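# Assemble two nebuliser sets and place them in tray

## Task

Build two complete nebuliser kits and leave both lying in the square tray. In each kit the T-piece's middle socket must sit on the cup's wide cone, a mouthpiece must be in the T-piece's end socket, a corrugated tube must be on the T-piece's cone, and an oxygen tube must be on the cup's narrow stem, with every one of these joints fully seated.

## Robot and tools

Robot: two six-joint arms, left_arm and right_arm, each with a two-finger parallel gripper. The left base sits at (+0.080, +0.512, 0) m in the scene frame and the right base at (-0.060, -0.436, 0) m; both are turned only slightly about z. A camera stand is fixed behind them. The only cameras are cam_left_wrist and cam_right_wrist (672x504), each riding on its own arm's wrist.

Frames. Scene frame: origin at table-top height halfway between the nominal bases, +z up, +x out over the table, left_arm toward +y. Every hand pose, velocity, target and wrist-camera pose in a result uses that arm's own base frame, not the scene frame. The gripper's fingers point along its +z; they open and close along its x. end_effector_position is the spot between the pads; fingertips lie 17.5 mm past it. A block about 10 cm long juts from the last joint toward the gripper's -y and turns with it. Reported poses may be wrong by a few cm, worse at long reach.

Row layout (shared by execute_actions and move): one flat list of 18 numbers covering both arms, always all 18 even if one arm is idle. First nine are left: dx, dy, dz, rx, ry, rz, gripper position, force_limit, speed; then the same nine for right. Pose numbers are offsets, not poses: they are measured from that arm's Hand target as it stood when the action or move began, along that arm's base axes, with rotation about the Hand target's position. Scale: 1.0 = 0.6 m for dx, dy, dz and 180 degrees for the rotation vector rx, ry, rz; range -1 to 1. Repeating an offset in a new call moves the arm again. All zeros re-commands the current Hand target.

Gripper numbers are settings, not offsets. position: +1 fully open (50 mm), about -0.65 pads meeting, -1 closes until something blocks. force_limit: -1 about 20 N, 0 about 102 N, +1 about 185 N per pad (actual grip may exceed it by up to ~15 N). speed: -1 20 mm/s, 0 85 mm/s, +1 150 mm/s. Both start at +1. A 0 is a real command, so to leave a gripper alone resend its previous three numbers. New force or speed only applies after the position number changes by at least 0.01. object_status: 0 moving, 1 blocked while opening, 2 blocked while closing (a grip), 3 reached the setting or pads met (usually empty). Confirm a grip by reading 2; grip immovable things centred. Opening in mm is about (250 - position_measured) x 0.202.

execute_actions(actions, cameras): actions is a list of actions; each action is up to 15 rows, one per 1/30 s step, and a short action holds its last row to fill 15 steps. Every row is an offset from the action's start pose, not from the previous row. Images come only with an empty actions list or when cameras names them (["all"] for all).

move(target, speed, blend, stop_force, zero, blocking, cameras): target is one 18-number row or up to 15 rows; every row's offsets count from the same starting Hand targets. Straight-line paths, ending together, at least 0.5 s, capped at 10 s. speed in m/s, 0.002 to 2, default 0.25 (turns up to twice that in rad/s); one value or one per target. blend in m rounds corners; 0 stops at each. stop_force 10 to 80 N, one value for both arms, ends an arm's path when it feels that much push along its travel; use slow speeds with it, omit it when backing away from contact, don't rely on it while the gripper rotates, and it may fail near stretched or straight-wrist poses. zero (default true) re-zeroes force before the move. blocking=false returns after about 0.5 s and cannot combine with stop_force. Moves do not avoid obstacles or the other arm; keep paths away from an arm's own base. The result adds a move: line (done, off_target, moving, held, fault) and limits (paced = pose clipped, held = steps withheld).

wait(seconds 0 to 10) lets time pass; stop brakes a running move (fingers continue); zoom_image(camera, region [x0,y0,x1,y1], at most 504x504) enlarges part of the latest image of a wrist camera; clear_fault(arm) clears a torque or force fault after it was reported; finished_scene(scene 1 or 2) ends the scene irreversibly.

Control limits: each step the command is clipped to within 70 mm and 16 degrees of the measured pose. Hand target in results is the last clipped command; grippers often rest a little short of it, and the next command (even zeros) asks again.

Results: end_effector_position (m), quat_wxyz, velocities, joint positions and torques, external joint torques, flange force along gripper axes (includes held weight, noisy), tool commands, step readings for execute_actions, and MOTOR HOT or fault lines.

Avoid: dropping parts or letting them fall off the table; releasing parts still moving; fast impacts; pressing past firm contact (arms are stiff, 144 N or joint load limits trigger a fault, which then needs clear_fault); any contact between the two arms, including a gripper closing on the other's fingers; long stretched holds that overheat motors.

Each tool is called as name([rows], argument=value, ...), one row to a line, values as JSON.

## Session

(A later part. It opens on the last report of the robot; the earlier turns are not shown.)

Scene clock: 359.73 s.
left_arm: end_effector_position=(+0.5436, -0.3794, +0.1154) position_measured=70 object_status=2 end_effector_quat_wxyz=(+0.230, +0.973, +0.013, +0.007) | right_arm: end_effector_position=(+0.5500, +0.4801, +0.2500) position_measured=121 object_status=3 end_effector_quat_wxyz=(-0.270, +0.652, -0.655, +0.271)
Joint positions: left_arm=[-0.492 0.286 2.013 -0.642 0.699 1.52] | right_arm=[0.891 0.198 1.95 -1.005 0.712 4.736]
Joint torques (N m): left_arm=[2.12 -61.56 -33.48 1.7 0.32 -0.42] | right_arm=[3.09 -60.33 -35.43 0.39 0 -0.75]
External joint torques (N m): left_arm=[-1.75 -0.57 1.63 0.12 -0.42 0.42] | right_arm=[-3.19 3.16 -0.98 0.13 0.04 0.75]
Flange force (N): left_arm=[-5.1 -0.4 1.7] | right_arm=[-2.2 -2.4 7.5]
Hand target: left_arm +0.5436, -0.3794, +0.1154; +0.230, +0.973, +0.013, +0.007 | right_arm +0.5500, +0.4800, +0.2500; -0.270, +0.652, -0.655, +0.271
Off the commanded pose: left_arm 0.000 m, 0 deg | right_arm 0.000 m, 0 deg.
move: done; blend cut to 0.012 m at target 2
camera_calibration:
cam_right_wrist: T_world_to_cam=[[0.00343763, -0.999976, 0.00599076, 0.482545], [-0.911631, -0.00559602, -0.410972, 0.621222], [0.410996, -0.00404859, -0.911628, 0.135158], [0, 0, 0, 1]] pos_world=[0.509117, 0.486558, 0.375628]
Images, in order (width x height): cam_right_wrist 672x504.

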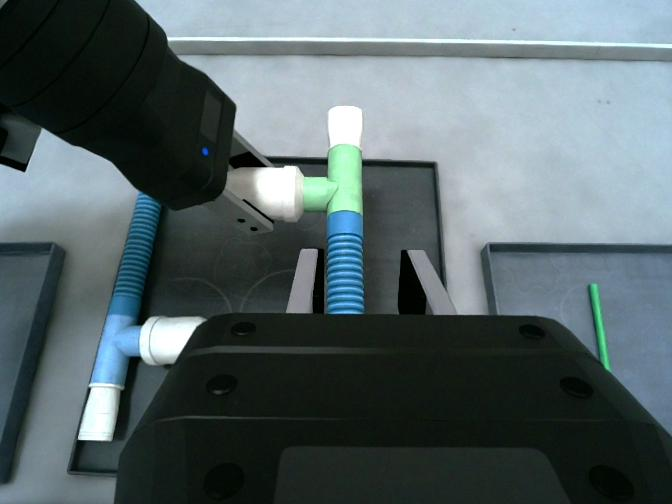

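move([
  [0,0,0,0,0,0,-1,0,-0.9,-0.1167,-0.4667,-0.0833,0,0,0,0.208,0,-0.8],
  [0.0136,-0.1123,-0.0673,0.0667,0.0017,0,-1,0,-0.9,-0.1167,-0.4667,-0.0833,0,0,0,0.208,0,-0.8],
], speed=[0.3,0.15], cameras=["cam_left_wrist","cam_right_wrist"])

move(target=[0,0,-0.085,0,0,0,-1,0,-0.9,0,0,0,0,0,0,0.208,0,-0.8], speed=0.012, stop_force=10, cameras=["cam_left_wrist"])

Scene clock: 363.50 s.
left_arm: end_effector_position=(+0.5517, -0.4468, +0.0750) position_measured=70 object_status=2 end_effector_quat_wxyz=(+0.127, +0.992, +0.013, +0.005) | right_arm: end_effector_position=(+0.4800, +0.2000, +0.2000) position_measured=121 object_status=3 end_effector_quat_wxyz=(-0.270, +0.652, -0.655, +0.271)
Joint positions: left_arm=[-0.651 0.399 1.889 -0.299 0.708 1.107] | right_arm=[0.53 -0.144 2.416 -1.184 0.399 4.692]
Joint torques (N m): left_arm=[2.69 -73.69 -34.47 2.64 0.06 -0.44] | right_arm=[3.26 -20.26 -32.22 0.27 -0.04 -0.61]
External joint torques (N m): left_arm=[-2.7 -1.14 1.48 0.14 -0.4 0.44] | right_arm=[-3.3 2.63 -0.85 0.14 -0.01 0.61]
Flange force (N): left_arm=[-6.1 -0.2 0.5] | right_arm=[0.0 0.0 0.0]
Hand target: left_arm +0.5517, -0.4468, +0.0750; +0.127, +0.992, +0.013, +0.005 | right_arm +0.4800, +0.2000, +0.2000; -0.270, +0.652, -0.655, +0.271
Off the commanded pose: left_arm 0.000 m, 0 deg | right_arm 0.000 m, 0 deg.
move: done
camera_calibration:
cam_left_wrist: T_world_to_cam=[[0.999605, 0.026643, -0.00899708, -0.527327], [0.0269055, -0.813073, 0.581539, -0.406029], [0.0081787, -0.581551, -0.813469, -0.0674187], [0, 0, 0, 1]] pos_world=[0.538595, -0.355289, 0.176535]
cam_right_wrist: T_world_to_cam=[[0.00343763, -0.999976, 0.00599076, 0.203092], [-0.911631, -0.00559602, -0.410972, 0.535334], [0.410996, -0.00404859, -0.911628, 0.117304], [0, 0, 0, 1]] pos_world=[0.439117, 0.206558, 0.325728]

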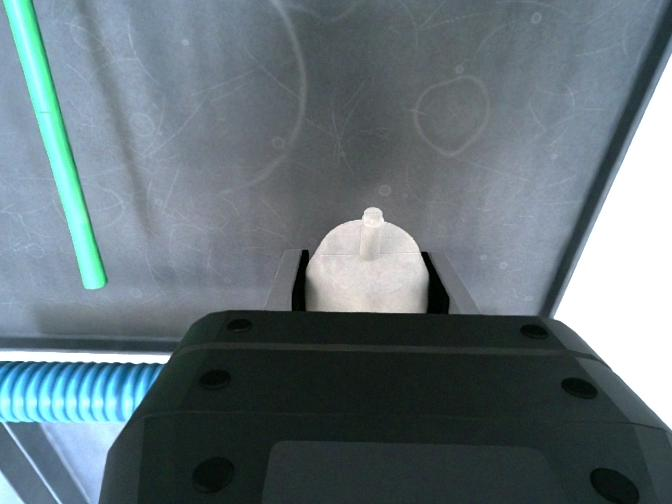

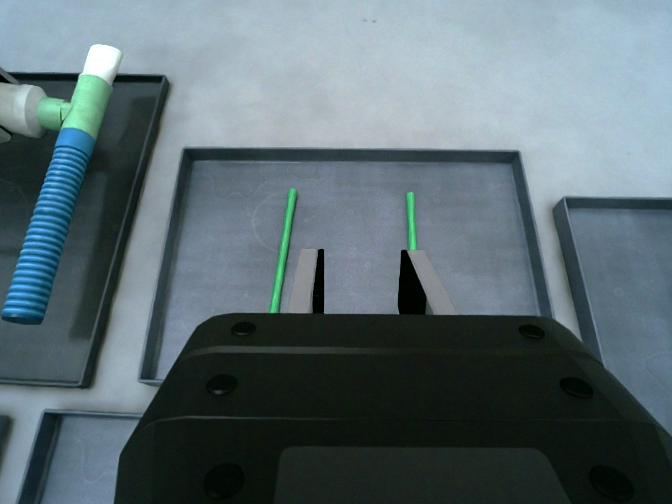

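Scene clock: 367.67 s.
left_arm: end_effector_position=(+0.5518, -0.4469, +0.0317) position_measured=70 object_status=2 end_effector_quat_wxyz=(+0.127, +0.992, +0.013, +0.006) | right_arm: end_effector_position=(+0.4800, +0.2000, +0.2000) position_measured=121 object_status=3 end_effector_quat_wxyz=(-0.270, +0.652, -0.655, +0.271)
Joint positions: left_arm=[-0.651 0.45 1.913 -0.328 0.637 1.144] | right_arm=[0.53 -0.144 2.416 -1.184 0.399 4.692]
Joint torques (N m): left_arm=[1.27 -63.08 -24.55 3.07 0.61 -0.45] | right_arm=[3.1 -20.48 -32.25 0.32 -0.17 -0.63]
External joint torques (N m): left_arm=[-1.18 -13.91 -5.83 -0.53 -0.92 0.45] | right_arm=[-3.15 3.04 -0.78 0.09 0.11 0.63]
Flange force (N): left_arm=[-5.5 1.9 -17.7] | right_arm=[0.0 0.0 0.0]
Hand target: left_arm +0.5518, -0.4468, +0.0317; +0.127, +0.992, +0.013, +0.006 (not the last commanded pose) | right_arm +0.4800, +0.2000, +0.2000; -0.270, +0.652, -0.655, +0.271
Off the commanded pose: left_arm 0.008 m, 0 deg | right_arm 0.000 m, 0 deg.
move: contact (left_arm)
camera_calibration:
cam_left_wrist: T_world_to_cam=[[0.999609, 0.0265355, -0.00880506, -0.527883], [0.0267052, -0.812996, 0.581656, -0.38073], [0.00827605, -0.581664, -0.813387, -0.102747], [0, 0, 0, 1]] pos_world=[0.538695, -0.355289, 0.133234]
Images, in order (width x height): cam_left_wrist 672x504.

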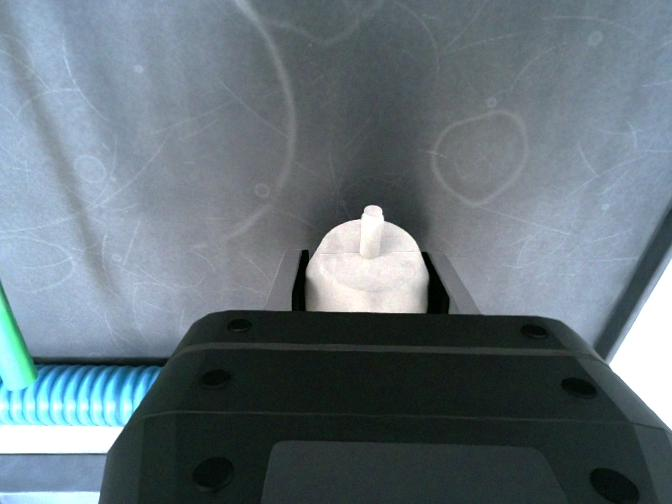

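move([
  [0,0,0.0008,0,0,0,-1,0,-0.9,0,0,0,0,0,0,0.208,0,-0.8],
  [0,0,0.0008,0,0,0,1,0,-0.8,0,0,0,0,0,0,0.208,0,-0.8],
  [0,0,0.1667,0,0,0,1,0,-0.8,0,0,0,0,0,0,0.208,0,-0.8],
  [0,0,0.1667,0.3332,0.0087,0,1,0,-0.8,0,0,0,0,0,0,0.208,0,-0.8],
], speed=[0.02,0.02,0.12,0.3], cameras=["cam_left_wrist","cam_right_wrist"])

Scene clock: 373.37 s.
left_arm: end_effector_position=(+0.5518, -0.4469, +0.1317) position_measured=3 object_status=3 end_effector_quat_wxyz=(-0.386, +0.922, +0.010, -0.002) | right_arm: end_effector_position=(+0.4800, +0.2000, +0.2000) position_measured=121 object_status=3 end_effector_quat_wxyz=(-0.270, +0.652, -0.655, +0.271)
Joint positions: left_arm=[-0.907 0.673 1.469 0.447 1.67 0.529] | right_arm=[0.53 -0.144 2.416 -1.184 0.399 4.692]
Joint torques (N m): left_arm=[2.53 -101.11 -37.92 4.38 2.41 -0.4] | right_arm=[2.92 -20.67 -32.14 0.29 -0.05 -0.61]
External joint torques (N m): left_arm=[-2.17 -2 1.65 0.09 -0.47 0.4] | right_arm=[-3.01 3.17 -0.95 0.12 0 0.61]
Flange force (N): left_arm=[-6.0 -3.5 2.7] | right_arm=[0.0 0.0 0.0]
Hand target: left_arm +0.5518, -0.4468, +0.1317; -0.386, +0.922, +0.010, -0.002 | right_arm +0.4800, +0.2000, +0.2000; -0.270, +0.652, -0.655, +0.271
Off the commanded pose: left_arm 0.000 m, 0 deg | right_arm 0.000 m, 0 deg.
move: done
camera_calibration:
cam_left_wrist: T_world_to_cam=[[0.999415, 0.0339711, -0.00400255, -0.524205], [0.0292767, -0.910028, -0.413512, -0.352599], [-0.0176899, 0.413153, -0.91049, 0.450182], [0, 0, 0, 1]] pos_world=[0.542185, -0.489062, 0.261984]
cam_right_wrist: T_world_to_cam=[[0.00343763, -0.999976, 0.00599076, 0.203092], [-0.911631, -0.00559602, -0.410972, 0.535334], [0.410996, -0.00404859, -0.911628, 0.117304], [0, 0, 0, 1]] pos_world=[0.439117, 0.206558, 0.325728]

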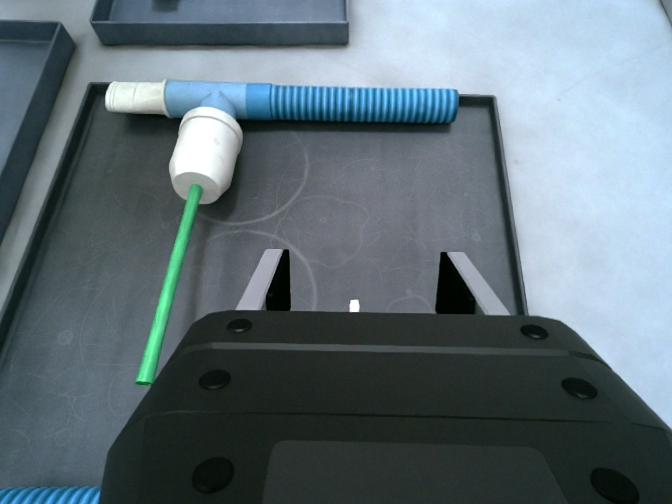

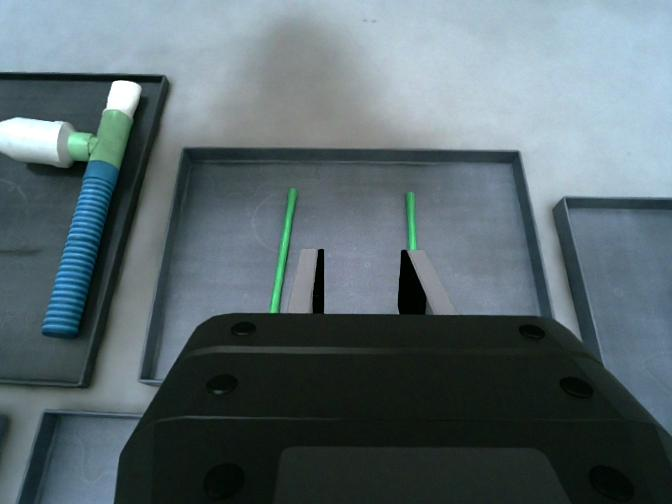

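move([
  [0,0,-0.1592,0,0,0,1,0,-0.8,0,0,0,0,0,0,0.208,0,-0.8],
  [0,0,-0.1758,0,0,0,1,0,-0.8,0,0,0,0,0,0,0.208,0,-0.8],
], speed=[0.12,0.03], blend=[0.005,0], cameras=["cam_left_wrist","cam_right_wrist"])

Scene clock: 375.60 s.
left_arm: end_effector_position=(+0.5517, -0.4468, +0.0262) position_measured=3 object_status=3 end_effector_quat_wxyz=(-0.386, +0.922, +0.010, -0.002) | right_arm: end_effector_position=(+0.4800, +0.2000, +0.2000) position_measured=121 object_status=3 end_effector_quat_wxyz=(-0.270, +0.652, -0.655, +0.271)
Joint positions: left_arm=[-0.907 0.775 1.508 0.445 1.542 0.468] | right_arm=[0.53 -0.144 2.416 -1.184 0.399 4.692]
Joint torques (N m): left_arm=[2.43 -105.2 -34.09 3.92 2.48 -0.41] | right_arm=[3.42 -19.8 -32.24 0.27 -0.11 -0.61]
External joint torques (N m): left_arm=[-2.27 -2.72 1.36 0.1 -0.47 0.41] | right_arm=[-3.4 2.08 -0.87 0.14 0.05 0.61]
Flange force (N): left_arm=[-6.1 -4.6 1.4] | right_arm=[0.0 0.0 0.0]
Hand target: left_arm +0.5518, -0.4468, +0.0262; -0.386, +0.922, +0.010, -0.002 | right_arm +0.4800, +0.2000, +0.2000; -0.270, +0.652, -0.655, +0.271
Off the commanded pose: left_arm 0.000 m, 0 deg | right_arm 0.000 m, 0 deg.
move: done
camera_calibration:
cam_left_wrist: T_world_to_cam=[[0.999413, 0.0340125, -0.00409019, -0.524593], [0.0292757, -0.909972, -0.413636, -0.396178], [-0.0177907, 0.413273, -0.910433, 0.354231], [0, 0, 0, 1]] pos_world=[0.542186, -0.489062, 0.156484]
cam_right_wrist: T_world_to_cam=[[0.00343763, -0.999976, 0.00599076, 0.203092], [-0.911631, -0.00559602, -0.410972, 0.535334], [0.410996, -0.00404859, -0.911628, 0.117304], [0, 0, 0, 1]] pos_world=[0.439117, 0.206558, 0.325728]

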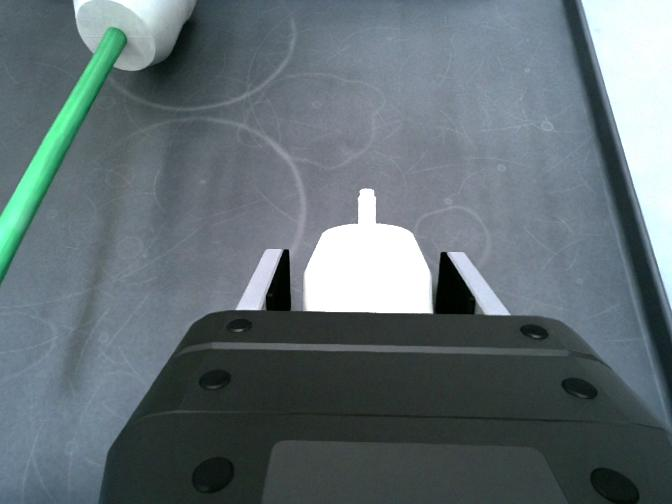

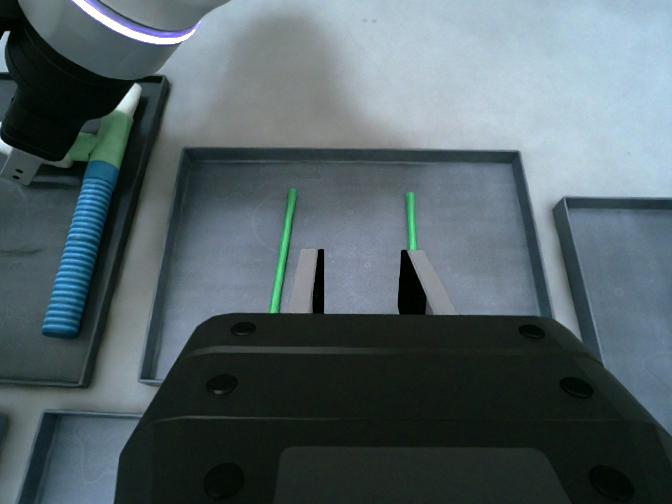

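move([
  [0,0,0,0,0,0,-1,0,-0.9,0,0,0,0,0,0,0.208,0,-0.8],
  [0,0,0.03,0,0,0,-1,0,-0.9,0,0,0,0,0,0,0.208,0,-0.8],
  [0,0,0.1563,-0.0667,-0.0017,0,-1,0,-0.9,0,0,0,0,0,0,0.208,0,-0.8],
], speed=[0.02,0.05,0.12], blend=[0,0.01,0], cameras=["cam_left_wrist","cam_right_wrist"])

Scene clock: 378.23 s.
left_arm: end_effector_position=(+0.5518, -0.4468, +0.1201) position_measured=69 object_status=2 end_effector_quat_wxyz=(-0.287, +0.958, +0.011, +0.000) | right_arm: end_effector_position=(+0.4800, +0.2000, +0.2000) position_measured=121 object_status=3 end_effector_quat_wxyz=(-0.270, +0.652, -0.655, +0.271)
Joint positions: left_arm=[-0.873 0.6 1.541 0.358 1.479 0.554] | right_arm=[0.53 -0.144 2.416 -1.184 0.399 4.692]
Joint torques (N m): left_arm=[2.26 -95.64 -38.38 4.31 2 -0.4] | right_arm=[3.31 -20.27 -32.17 0.27 -0.11 -0.63]
External joint torques (N m): left_arm=[-2.24 -1.31 1.76 0.1 -0.52 0.4] | right_arm=[-3.29 2.71 -0.87 0.14 0.05 0.63]
Flange force (N): left_arm=[-5.8 -2.6 2.2] | right_arm=[0.0 0.0 0.0]
Hand target: left_arm +0.5518, -0.4468, +0.1200; -0.287, +0.958, +0.011, +0.000 | right_arm +0.4800, +0.2000, +0.2000; -0.270, +0.652, -0.655, +0.271
Off the commanded pose: left_arm 0.000 m, 0 deg | right_arm 0.000 m, 0 deg.
move: done; blend cut to 0.009 m at target 2
camera_calibration:
cam_left_wrist: T_world_to_cam=[[0.999436, 0.0330965, -0.00568391, -0.524444], [0.0311017, -0.97612, -0.214996, -0.411741], [-0.0126638, 0.214698, -0.976598, 0.356067], [0, 0, 0, 1]] pos_world=[0.541463, -0.460998, 0.256231]
cam_right_wrist: T_world_to_cam=[[0.00343763, -0.999976, 0.00599076, 0.203092], [-0.911631, -0.00559602, -0.410972, 0.535334], [0.410996, -0.00404859, -0.911628, 0.117304], [0, 0, 0, 1]] pos_world=[0.439117, 0.206558, 0.325728]

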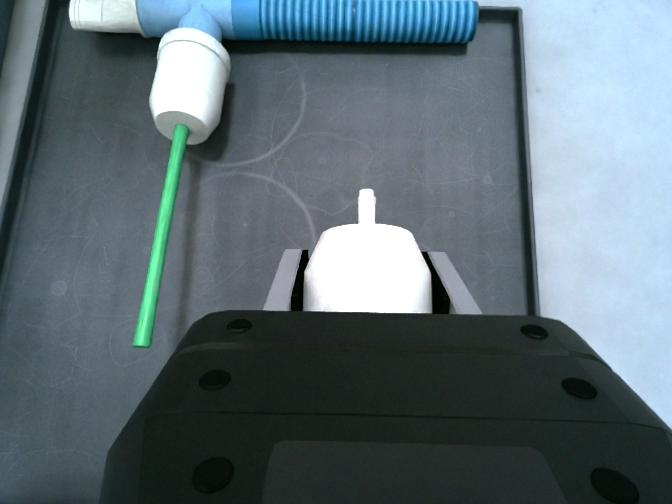

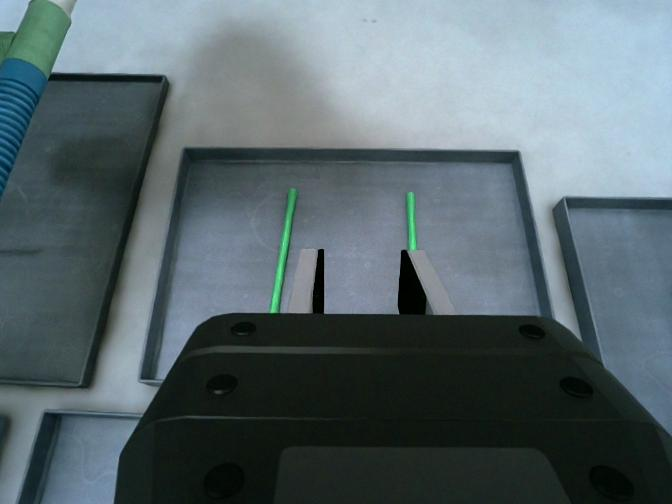

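move(target=[-0.0022,0.0817,0,0,0,0.5,-1,0,-0.9,0.175,-0.0992,-0.2333,0,-0.0833,0,0.208,0,-0.8], speed=0.2, cameras=["cam_left_wrist","cam_right_wrist"])

Scene clock: 383.37 s.
left_arm: end_effector_position=(+0.5505, -0.3978, +0.1200) position_measured=69 object_status=2 end_effector_quat_wxyz=(-0.203, +0.669, +0.685, -0.203) | right_arm: end_effector_position=(+0.5849, +0.1405, +0.0600) position_measured=121 object_status=3 end_effector_quat_wxyz=(-0.353, +0.611, -0.614, +0.354)
Joint positions: left_arm=[-0.551 0.589 1.56 -0.299 1.504 -0.475] | right_arm=[0.305 0.325 2.522 -2.755 0.77 6.158]
Joint torques (N m): left_arm=[2.34 -92.82 -36.43 2.68 2.09 -0.42] | right_arm=[2.67 -51.18 -13.45 -1.38 2.58 -0.59]
External joint torques (N m): left_arm=[-2.11 -1.65 1.59 0.07 -0.52 0.42] | right_arm=[-2.67 3.37 -0.42 -0.05 0.1 0.59]
Flange force (N): left_arm=[1.4 -5.5 4.2] | right_arm=[6.6 6.1 9.6]
Hand target: left_arm +0.5505, -0.3978, +0.1200; -0.203, +0.669, +0.685, -0.203 | right_arm +0.5850, +0.1405, +0.0600; -0.353, +0.611, -0.614, +0.354
Off the commanded pose: left_arm 0.000 m, 0 deg | right_arm 0.000 m, 0 deg.
move: done
camera_calibration:
cam_left_wrist: T_world_to_cam=[[-0.0329989, 0.999439, -0.00570349, 0.428004], [0.976102, 0.0310009, -0.215091, -0.483437], [-0.214793, -0.0126649, -0.976577, 0.366353], [0, 0, 0, 1]] pos_world=[0.564698, -0.408137, 0.256231]
cam_right_wrist: T_world_to_cam=[[0.00177168, -0.999976, 0.00667609, 0.144905], [-0.774348, -0.00559623, -0.632736, 0.506028], [0.632758, -0.00404861, -0.774339, -0.191661], [0, 0, 0, 1]] pos_world=[0.51286, 0.146958, 0.170804]

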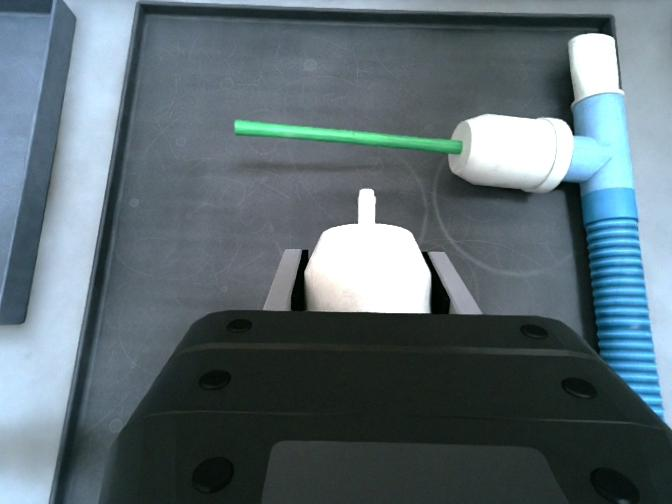

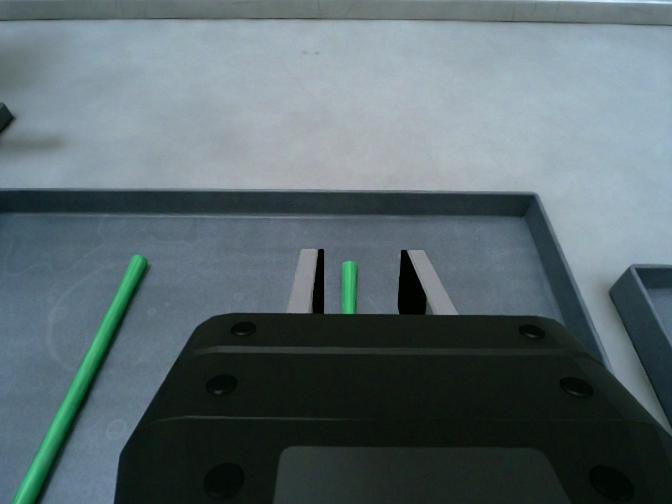

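move(target=[0,0,0,0,0,0,-1,0,-0.9,0,0.0042,-0.0467,0,0,0,0.208,0,-0.8], speed=0.08, cameras=["cam_right_wrist"])

move(target=[0,0,0,0,0,0,-1,0,-0.9,0,0,-0.03,0,0,0,0.208,0,-0.8], speed=0.012, stop_force=10, cameras=["cam_right_wrist"])

Scene clock: 384.63 s.
left_arm: end_effector_position=(+0.5505, -0.3978, +0.1200) position_measured=69 object_status=2 end_effector_quat_wxyz=(-0.203, +0.669, +0.685, -0.203) | right_arm: end_effector_position=(+0.5850, +0.1430, +0.0320) position_measured=121 object_status=3 end_effector_quat_wxyz=(-0.354, +0.611, -0.614, +0.354)
Joint positions: left_arm=[-0.551 0.589 1.56 -0.299 1.504 -0.475] | right_arm=[0.312 0.401 2.525 -2.775 0.845 6.197]
Joint torques (N m): left_arm=[2.26 -92.97 -36.63 2.62 2.08 -0.4] | right_arm=[3.4 -55.25 -9.58 -1.1 2.58 -0.55]
External joint torques (N m): left_arm=[-2.44 -1.7 1.67 0.12 -0.51 0.4] | right_arm=[-3.38 3.01 -0.83 0.05 0.11 0.55]
Flange force (N): left_arm=[1.2 -5.9 4.4] | right_arm=[8.0 5.1 9.4]
Hand target: left_arm +0.5505, -0.3978, +0.1200; -0.203, +0.669, +0.685, -0.203 | right_arm +0.5850, +0.1430, +0.0320; -0.353, +0.611, -0.614, +0.354
Off the commanded pose: left_arm 0.000 m, 0 deg | right_arm 0.000 m, 0 deg.
move: done
camera_calibration:
cam_right_wrist: T_world_to_cam=[[0.00177081, -0.999976, 0.0066764, 0.147692], [-0.774259, -0.00559633, -0.632845, 0.488373], [0.632867, -0.00404861, -0.77425, -0.213464], [0, 0, 0, 1]] pos_world=[0.51296, 0.149558, 0.142804]
Images, in order (width x height): cam_right_wrist 672x504.

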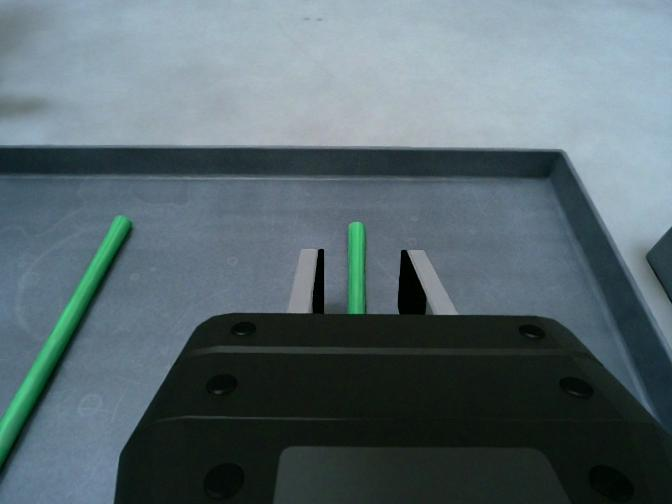

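Scene clock: 386.67 s.
left_arm: end_effector_position=(+0.5505, -0.3978, +0.1200) position_measured=69 object_status=2 end_effector_quat_wxyz=(-0.203, +0.669, +0.685, -0.203) | right_arm: end_effector_position=(+0.5851, +0.1430, +0.0197) position_measured=121 object_status=3 end_effector_quat_wxyz=(-0.354, +0.611, -0.614, +0.354)
Joint positions: left_arm=[-0.551 0.589 1.56 -0.299 1.504 -0.475] | right_arm=[0.312 0.435 2.526 -2.786 0.878 6.213]
Joint torques (N m): left_arm=[2.31 -92.83 -36.48 2.61 2.04 -0.39] | right_arm=[2.69 -44.39 -5.56 -0.88 -2.02 -0.59]
External joint torques (N m): left_arm=[-2.16 -1.58 1.6 0.13 -0.47 0.39] | right_arm=[-2.66 -9.68 -3.54 -0.03 4.72 0.59]
Flange force (N): left_arm=[1.3 -5.5 4.1] | right_arm=[8.5 -10.8 -8.6]
Hand target: left_arm +0.5505, -0.3978, +0.1200; -0.203, +0.669, +0.685, -0.203 | right_arm +0.5851, +0.1430, +0.0197; -0.354, +0.611, -0.614, +0.354 (not the last commanded pose)
Off the commanded pose: left_arm 0.000 m, 0 deg | right_arm 0.006 m, 0 deg.
move: contact (right_arm)
camera_calibration:
cam_right_wrist: T_world_to_cam=[[0.00176825, -0.999976, 0.00667687, 0.147776], [-0.774031, -0.00559609, -0.633122, 0.480509], [0.633145, -0.00404859, -0.774023, -0.22316], [0, 0, 0, 1]] pos_world=[0.51296, 0.149558, 0.130504]
Images, in order (width x height): cam_right_wrist 672x504.

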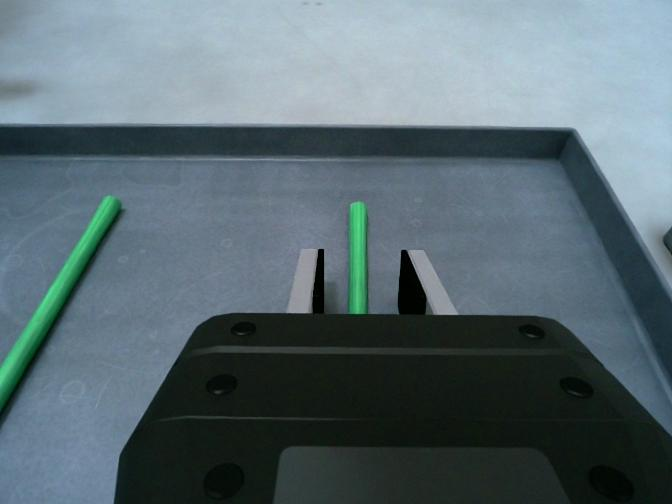

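move([
  [0,0,0,0,0,0,-1,0,-0.9,0,0,0.0017,0,0,0,0.208,0,-0.8],
  [0,0,0,0,0,0,-1,0,-0.9,0,0,0.0017,0,0,0,-1,0,-0.9],
], speed=0.02, cameras=["cam_right_wrist"])

Scene clock: 388.73 s.
left_arm: end_effector_position=(+0.5505, -0.3978, +0.1200) position_measured=69 object_status=2 end_effector_quat_wxyz=(-0.203, +0.669, +0.685, -0.203) | right_arm: end_effector_position=(+0.5851, +0.1430, +0.0208) position_measured=237 object_status=0 end_effector_quat_wxyz=(-0.354, +0.611, -0.614, +0.354)
Joint positions: left_arm=[-0.551 0.589 1.56 -0.299 1.504 -0.475] | right_arm=[0.312 0.432 2.526 -2.785 0.875 6.212]
Joint torques (N m): left_arm=[2.25 -93.05 -36.56 2.65 2.04 -0.43] | right_arm=[2.61 -51.92 -6.46 -0.86 0.75 -0.6]
External joint torques (N m): left_arm=[-2.49 -2.04 1.53 0.08 -0.46 0.43] | right_arm=[-2.55 -1.86 -2.73 -0.06 1.94 0.6]
Flange force (N): left_arm=[1.2 -6.2 4.1] | right_arm=[6.4 -1.2 3.3]
Hand target: left_arm +0.5505, -0.3978, +0.1200; -0.203, +0.669, +0.685, -0.203 | right_arm +0.5851, +0.1430, +0.0208; -0.354, +0.611, -0.614, +0.354
Off the commanded pose: left_arm 0.000 m, 0 deg | right_arm 0.000 m, 0 deg.
move: done
camera_calibration:
cam_right_wrist: T_world_to_cam=[[0.00169028, -0.999977, 0.00661384, 0.147817], [-0.773983, -0.00549614, -0.633183, 0.48111], [0.633204, -0.00404874, -0.773974, -0.222423], [0, 0, 0, 1]] pos_world=[0.51296, 0.149558, 0.131503]
Images, in order (width x height): cam_right_wrist 672x504.

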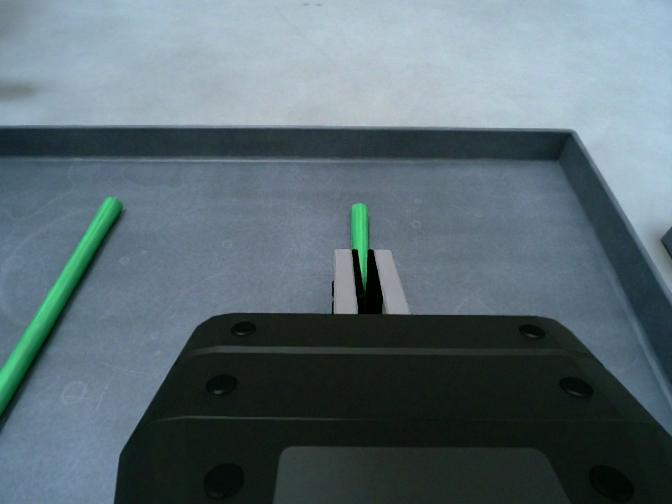

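wait(seconds=0.3, cameras=["cam_right_wrist"])

zoom_image(camera="cam_right_wrist", region=[300, 180, 430, 330])

Scene clock: 389.20 s.
left_arm: end_effector_position=(+0.5505, -0.3978, +0.1200) position_measured=69 object_status=2 end_effector_quat_wxyz=(-0.203, +0.669, +0.685, -0.203) | right_arm: end_effector_position=(+0.5851, +0.1430, +0.0208) position_measured=237 object_status=2 end_effector_quat_wxyz=(-0.354, +0.611, -0.614, +0.354)
Joint positions: left_arm=[-0.551 0.589 1.56 -0.299 1.504 -0.475] | right_arm=[0.312 0.432 2.526 -2.785 0.875 6.212]
Joint torques (N m): left_arm=[2.23 -92.83 -36.47 2.62 2.05 -0.39] | right_arm=[3 -51.84 -6.64 -0.92 0.81 -0.59]
External joint torques (N m): left_arm=[-2.11 -1.05 1.67 0.12 -0.5 0.39] | right_arm=[-3 -2.1 -2.55 0 1.89 0.59]
Flange force (N): left_arm=[1.1 -4.8 4.3] | right_arm=[7.5 -1.9 2.8]
Hand target: left_arm +0.5505, -0.3978, +0.1200; -0.203, +0.669, +0.685, -0.203 | right_arm +0.5851, +0.1430, +0.0208; -0.354, +0.611, -0.614, +0.354
Tool commands: left_gripper/position=-1.0 left_gripper/force_limit=+0.0 left_gripper/speed=-0.9 right_gripper/position=-1.0 right_gripper/force_limit=+0.0 right_gripper/speed=-0.9
Off the commanded pose: left_arm 0.000 m, 0 deg | right_arm 0.000 m, 0 deg.
wait: 0.30 s; at rest from the start
camera_calibration:
cam_right_wrist: T_world_to_cam=[[0.00169065, -0.999977, 0.00661414, 0.147817], [-0.773983, -0.00549662, -0.633183, 0.481173], [0.633204, -0.00404874, -0.773974, -0.222345], [0, 0, 0, 1]] pos_world=[0.51296, 0.149558, 0.131603]
Images, in order (width x height): cam_right_wrist 672x504.

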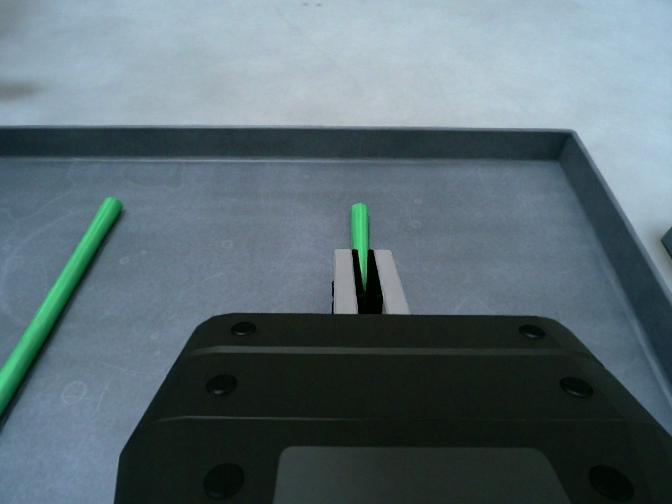

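Scaled by 3.360 from the camera's 672x504 image, which has a finer 960x720 frame.

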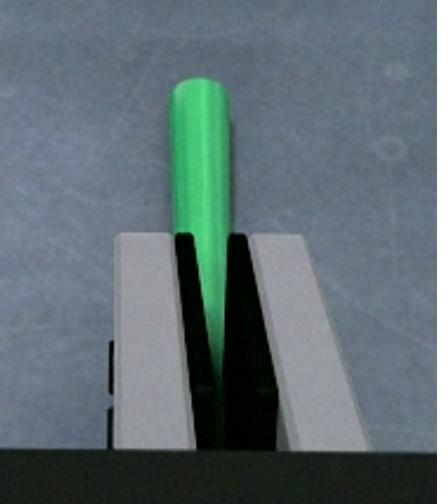

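move([
  [0,0,0,0,0,0,-1,0,-0.9,0,0,0.03,0,0,0,-1,0,-0.9],
  [0,0,0,0,0,0,-1,0,-0.9,0,0,0.1,0,0,0,-1,0,-0.9],
], speed=[0.05,0.1], blend=[0.005,0], cameras=["cam_right_wrist"])

zoom_image(camera="cam_right_wrist", region=[300, 180, 430, 330])

Scene clock: 390.57 s.
left_arm: end_effector_position=(+0.5505, -0.3978, +0.1200) position_measured=69 object_status=2 end_effector_quat_wxyz=(-0.203, +0.669, +0.685, -0.203) | right_arm: end_effector_position=(+0.5851, +0.1430, +0.0807) position_measured=237 object_status=2 end_effector_quat_wxyz=(-0.354, +0.611, -0.614, +0.354)
Joint positions: left_arm=[-0.551 0.589 1.56 -0.299 1.504 -0.475] | right_arm=[0.312 0.272 2.514 -2.72 0.715 6.12]
Joint torques (N m): left_arm=[2.17 -92.69 -36.43 2.62 2.08 -0.4] | right_arm=[3.3 -48.32 -15.56 -1.72 2.58 -0.7]
External joint torques (N m): left_arm=[-1.72 -2.42 1.22 0.16 -0.51 0.41] | right_arm=[-3.25 3.36 -0.71 0.03 0.09 0.7]
Flange force (N): left_arm=[1.9 -5.9 3.3] | right_arm=[7.7 5.1 10.8]
Hand target: left_arm +0.5505, -0.3978, +0.1200; -0.203, +0.669, +0.685, -0.203 | right_arm +0.5851, +0.1430, +0.0808; -0.354, +0.611, -0.614, +0.354
Off the commanded pose: left_arm 0.000 m, 0 deg | right_arm 0.000 m, 0 deg.
move: done
camera_calibration:
cam_right_wrist: T_world_to_cam=[[0.00162756, -0.999976, 0.00669123, 0.147338], [-0.774032, -0.00549628, -0.633122, 0.519114], [0.633144, -0.00414878, -0.774023, -0.175929], [0, 0, 0, 1]] pos_world=[0.51296, 0.149458, 0.191504]
Images, in order (width x height): cam_right_wrist 672x504.

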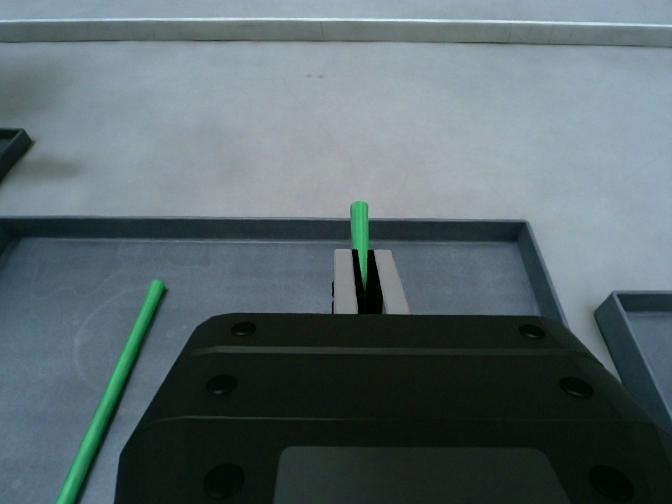

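Scaled by 3.360 from the camera's 672x504 image, which has a finer 960x720 frame.

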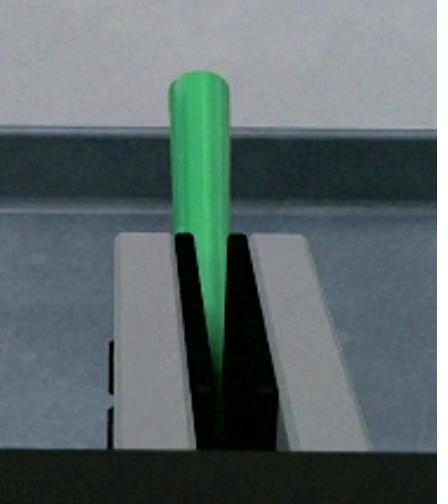

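move([
  [0,0,0,0,0,0,-1,0,-0.9,-0.0917,0,0.1987,0,0,0,-1,0,-0.9],
  [0,0,0,0,0,0,-1,0,-0.9,-0.0393,0.6522,0.0987,0,0,0,-1,0,-0.9],
], speed=[0.25,0.3], blend=[0.05,0], cameras=["cam_left_wrist","cam_right_wrist"])

Scene clock: 393.70 s.
left_arm: end_effector_position=(+0.5505, -0.3978, +0.1200) position_measured=69 object_status=2 end_effector_quat_wxyz=(-0.203, +0.669, +0.685, -0.203) | right_arm: end_effector_position=(+0.5615, +0.5343, +0.1400) position_measured=237 object_status=2 end_effector_quat_wxyz=(-0.354, +0.611, -0.614, +0.354)
Joint positions: left_arm=[-0.551 0.589 1.56 -0.299 1.504 -0.475] | right_arm=[0.99 0.433 2.016 -1.633 0.814 5.458]
Joint torques (N m): left_arm=[2.45 -92.68 -36.5 2.63 2.05 -0.42] | right_arm=[3.44 -74.55 -25.56 -1.78 1.79 -0.58]
External joint torques (N m): left_arm=[-2.45 -0.58 1.87 0.09 -0.5 0.42] | right_arm=[-3.49 3.23 -0.8 0.16 0.04 0.58]
Flange force (N): left_arm=[0.6 -4.5 4.8] | right_arm=[-1.1 1.1 8.6]
Hand target: left_arm +0.5505, -0.3978, +0.1200; -0.203, +0.669, +0.685, -0.203 | right_arm +0.5615, +0.5344, +0.1400; -0.354, +0.611, -0.614, +0.354
Off the commanded pose: left_arm 0.000 m, 0 deg | right_arm 0.000 m, 0 deg.
move: done
camera_calibration:
cam_left_wrist: T_world_to_cam=[[-0.0329989, 0.999439, -0.00570349, 0.428004], [0.976102, 0.0310009, -0.215091, -0.483437], [-0.214793, -0.0126649, -0.976577, 0.366353], [0, 0, 0, 1]] pos_world=[0.564698, -0.408137, 0.256231]
cam_right_wrist: T_world_to_cam=[[0.00169073, -0.999977, 0.00661371, 0.538359], [-0.774032, -0.0054961, -0.633123, 0.540542], [0.633144, -0.00404878, -0.774023, -0.113518], [0, 0, 0, 1]] pos_world=[0.48936, 0.540858, 0.250803]

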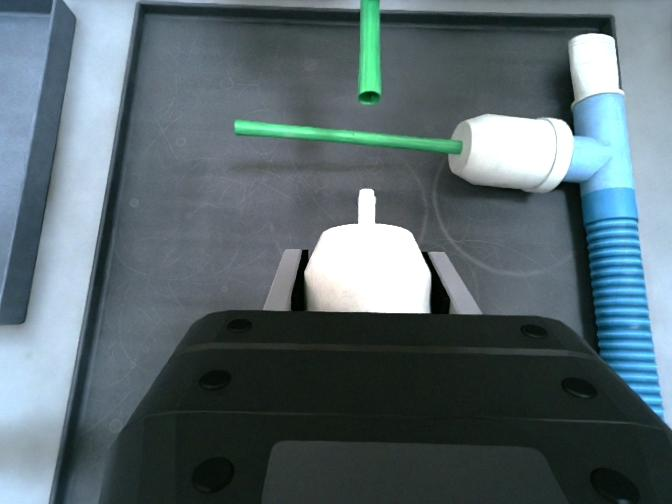

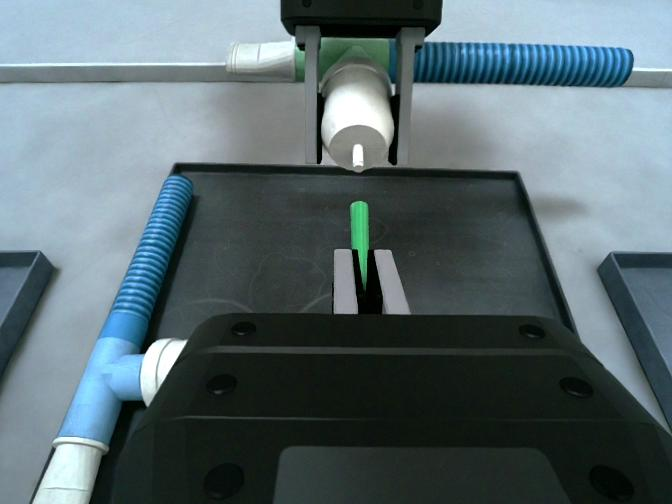

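move(target=[0,0,0,0,0,0,-1,0,-0.9,0.0333,-0.0013,-0.0063,0,0,0,-1,0,-0.9], speed=0.08, cameras=["cam_left_wrist","cam_right_wrist"])

zoom_image(camera="cam_left_wrist", region=[310, 80, 430, 240])

zoom_image(camera="cam_right_wrist", region=[300, 130, 420, 260])

Scene clock: 395.77 s.
left_arm: end_effector_position=(+0.5505, -0.3978, +0.1200) position_measured=69 object_status=2 end_effector_quat_wxyz=(-0.203, +0.669, +0.685, -0.203) | right_arm: end_effector_position=(+0.5815, +0.5336, +0.1362) position_measured=237 object_status=2 end_effector_quat_wxyz=(-0.354, +0.611, -0.614, +0.354)
Joint positions: left_arm=[-0.551 0.589 1.56 -0.299 1.504 -0.475] | right_arm=[0.963 0.449 1.998 -1.654 0.797 5.458]
Joint torques (N m): left_arm=[2.49 -92.88 -36.41 2.64 2.06 -0.44] | right_arm=[3.3 -76.34 -25.53 -1.7 1.74 -0.56]
External joint torques (N m): left_arm=[-2.39 -1.85 1.49 0.1 -0.49 0.44] | right_arm=[-3.42 3.5 -1.02 0.04 0.09 0.56]
Flange force (N): left_arm=[1.2 -5.8 4.0] | right_arm=[-1.5 1.3 9.1]
Hand target: left_arm +0.5505, -0.3978, +0.1200; -0.203, +0.669, +0.685, -0.203 | right_arm +0.5815, +0.5336, +0.1362; -0.354, +0.611, -0.614, +0.354
Off the commanded pose: left_arm 0.000 m, 0 deg | right_arm 0.000 m, 0 deg.
move: done
camera_calibration:
cam_left_wrist: T_world_to_cam=[[-0.0329989, 0.999439, -0.00570349, 0.428004], [0.976102, 0.0310009, -0.215091, -0.483437], [-0.214793, -0.0126649, -0.976577, 0.366353], [0, 0, 0, 1]] pos_world=[0.564698, -0.408137, 0.256231]
cam_right_wrist: T_world_to_cam=[[0.00176825, -0.999976, 0.00667687, 0.537495], [-0.774031, -0.00559609, -0.633122, 0.553666], [0.633145, -0.00404859, -0.774023, -0.129126], [0, 0, 0, 1]] pos_world=[0.50936, 0.540058, 0.247004]

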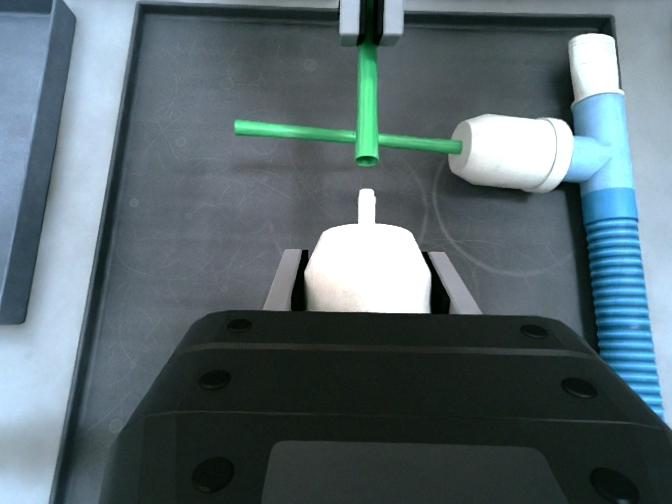

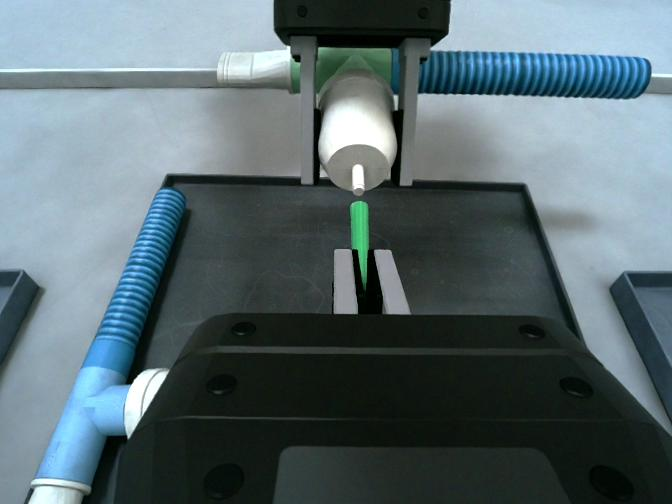

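Scaled by 3.150 from the camera's 672x504 image, which has a finer 960x720 frame.

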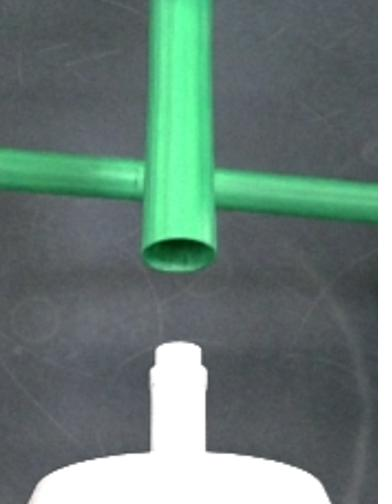

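Scaled by 3.877 from the camera's 672x504 image, which has a finer 960x720 frame.

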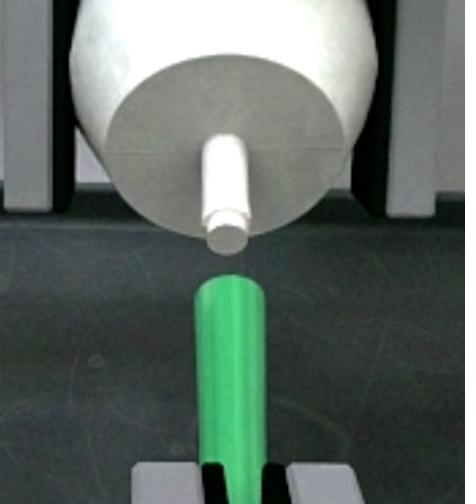

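move(target=[0,0,0,0,0,0,-1,0,-0.9,0.01,0,-0.0008,0,0,0,-1,0,-0.9], speed=0.03)

move(target=[0,0,0,0,0,0,-1,0,-0.9,0.045,0,0,0,0,0,-1,0,-0.9], speed=0.015, stop_force=12, cameras=["cam_left_wrist","cam_right_wrist"])

zoom_image(camera="cam_left_wrist", region=[310, 80, 430, 240])

zoom_image(camera="cam_right_wrist", region=[300, 130, 420, 260])

Scene clock: 398.00 s.
left_arm: end_effector_position=(+0.5505, -0.3978, +0.1200) position_measured=69 object_status=2 end_effector_quat_wxyz=(-0.203, +0.669, +0.685, -0.203) | right_arm: end_effector_position=(+0.5875, +0.5336, +0.1357) position_measured=237 object_status=2 end_effector_quat_wxyz=(-0.354, +0.611, -0.614, +0.354)
Joint positions: left_arm=[-0.551 0.589 1.56 -0.299 1.504 -0.475] | right_arm=[0.955 0.454 1.992 -1.659 0.791 5.456]
Joint torques (N m): left_arm=[2.14 -92.64 -36.46 2.64 2.07 -0.39] | right_arm=[3.29 -76.58 -25.68 -1.65 1.72 -0.62]
External joint torques (N m): left_arm=[-1.88 -1.86 1.7 0.11 -0.49 0.39] | right_arm=[-3.36 3.18 -1.05 -0.03 0.1 0.63]
Flange force (N): left_arm=[1.9 -5.9 4.2] | right_arm=[-1.1 1.3 8.8]
Hand target: left_arm +0.5505, -0.3978, +0.1200; -0.203, +0.669, +0.685, -0.203 | right_arm +0.5875, +0.5336, +0.1357; -0.354, +0.611, -0.614, +0.354
Off the commanded pose: left_arm 0.000 m, 0 deg | right_arm 0.000 m, 0 deg.
move: done

Scene clock: 399.90 s.
left_arm: end_effector_position=(+0.5505, -0.3978, +0.1200) position_measured=69 object_status=2 end_effector_quat_wxyz=(-0.203, +0.669, +0.685, -0.203) | right_arm: end_effector_position=(+0.6073, +0.5336, +0.1356) position_measured=237 object_status=2 end_effector_quat_wxyz=(-0.354, +0.611, -0.614, +0.354)
Joint positions: left_arm=[-0.551 0.589 1.56 -0.299 1.504 -0.475] | right_arm=[0.93 0.466 1.97 -1.67 0.774 5.445]
Joint torques (N m): left_arm=[-7.7 -93.83 -26.73 -0.7 7.51 -0.48] | right_arm=[-8.53 -76.83 -33.68 -3.4 3.32 -0.61]
External joint torques (N m): left_arm=[7.89 -0.36 -7.81 3.42 -5.92 0.49] | right_arm=[8.55 1.75 6.72 1.71 -1.51 0.61]
Flange force (N): left_arm=[2.6 15.4 -6.0] | right_arm=[0.6 11.3 -13.1]
Hand target: left_arm +0.5505, -0.3978, +0.1200; -0.203, +0.669, +0.685, -0.203 | right_arm +0.6073, +0.5336, +0.1357; -0.354, +0.611, -0.614, +0.354 (not the last commanded pose)
Off the commanded pose: left_arm 0.000 m, 0 deg | right_arm 0.007 m, 0 deg.
move: contact (right_arm)
camera_calibration:
cam_left_wrist: T_world_to_cam=[[-0.0329996, 0.999439, -0.0057067, 0.428005], [0.976123, 0.0310022, -0.214996, -0.483473], [-0.214698, -0.0126652, -0.976598, 0.366305], [0, 0, 0, 1]] pos_world=[0.564698, -0.408137, 0.256231]
cam_right_wrist: T_world_to_cam=[[0.00183264, -0.999977, 0.00659933, 0.537438], [-0.77412, -0.00559628, -0.633014, 0.573355], [0.633036, -0.00394859, -0.774112, -0.145962], [0, 0, 0, 1]] pos_world=[0.53526, 0.540057, 0.246404]

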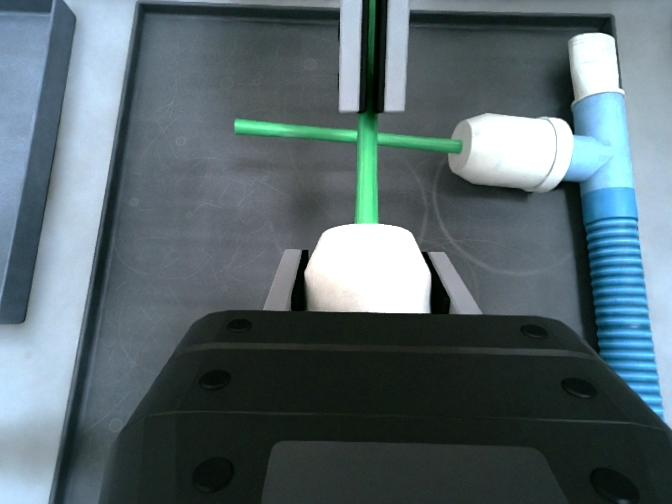

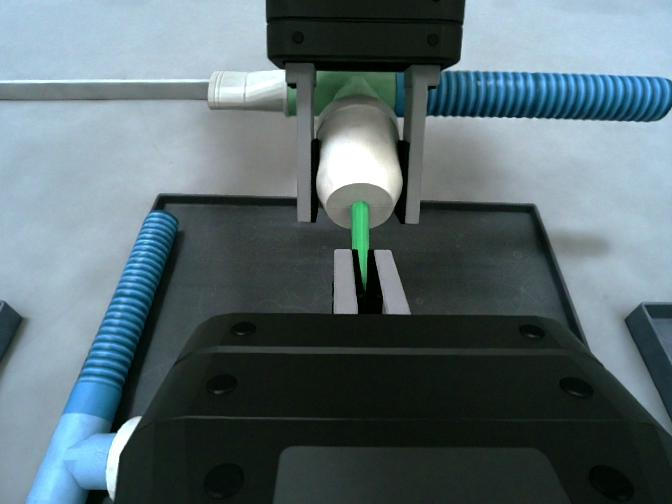

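Scaled by 3.150 from the camera's 672x504 image, which has a finer 960x720 frame.

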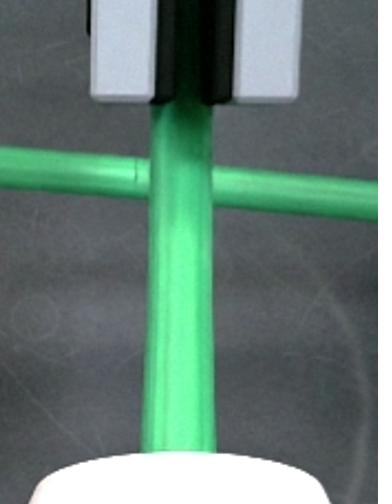

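Scaled by 3.877 from the camera's 672x504 image, which has a finer 960x720 frame.

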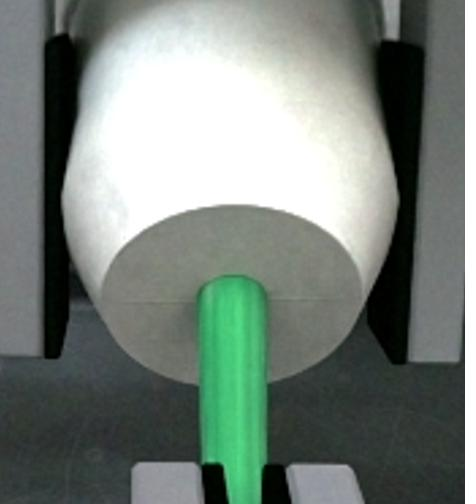

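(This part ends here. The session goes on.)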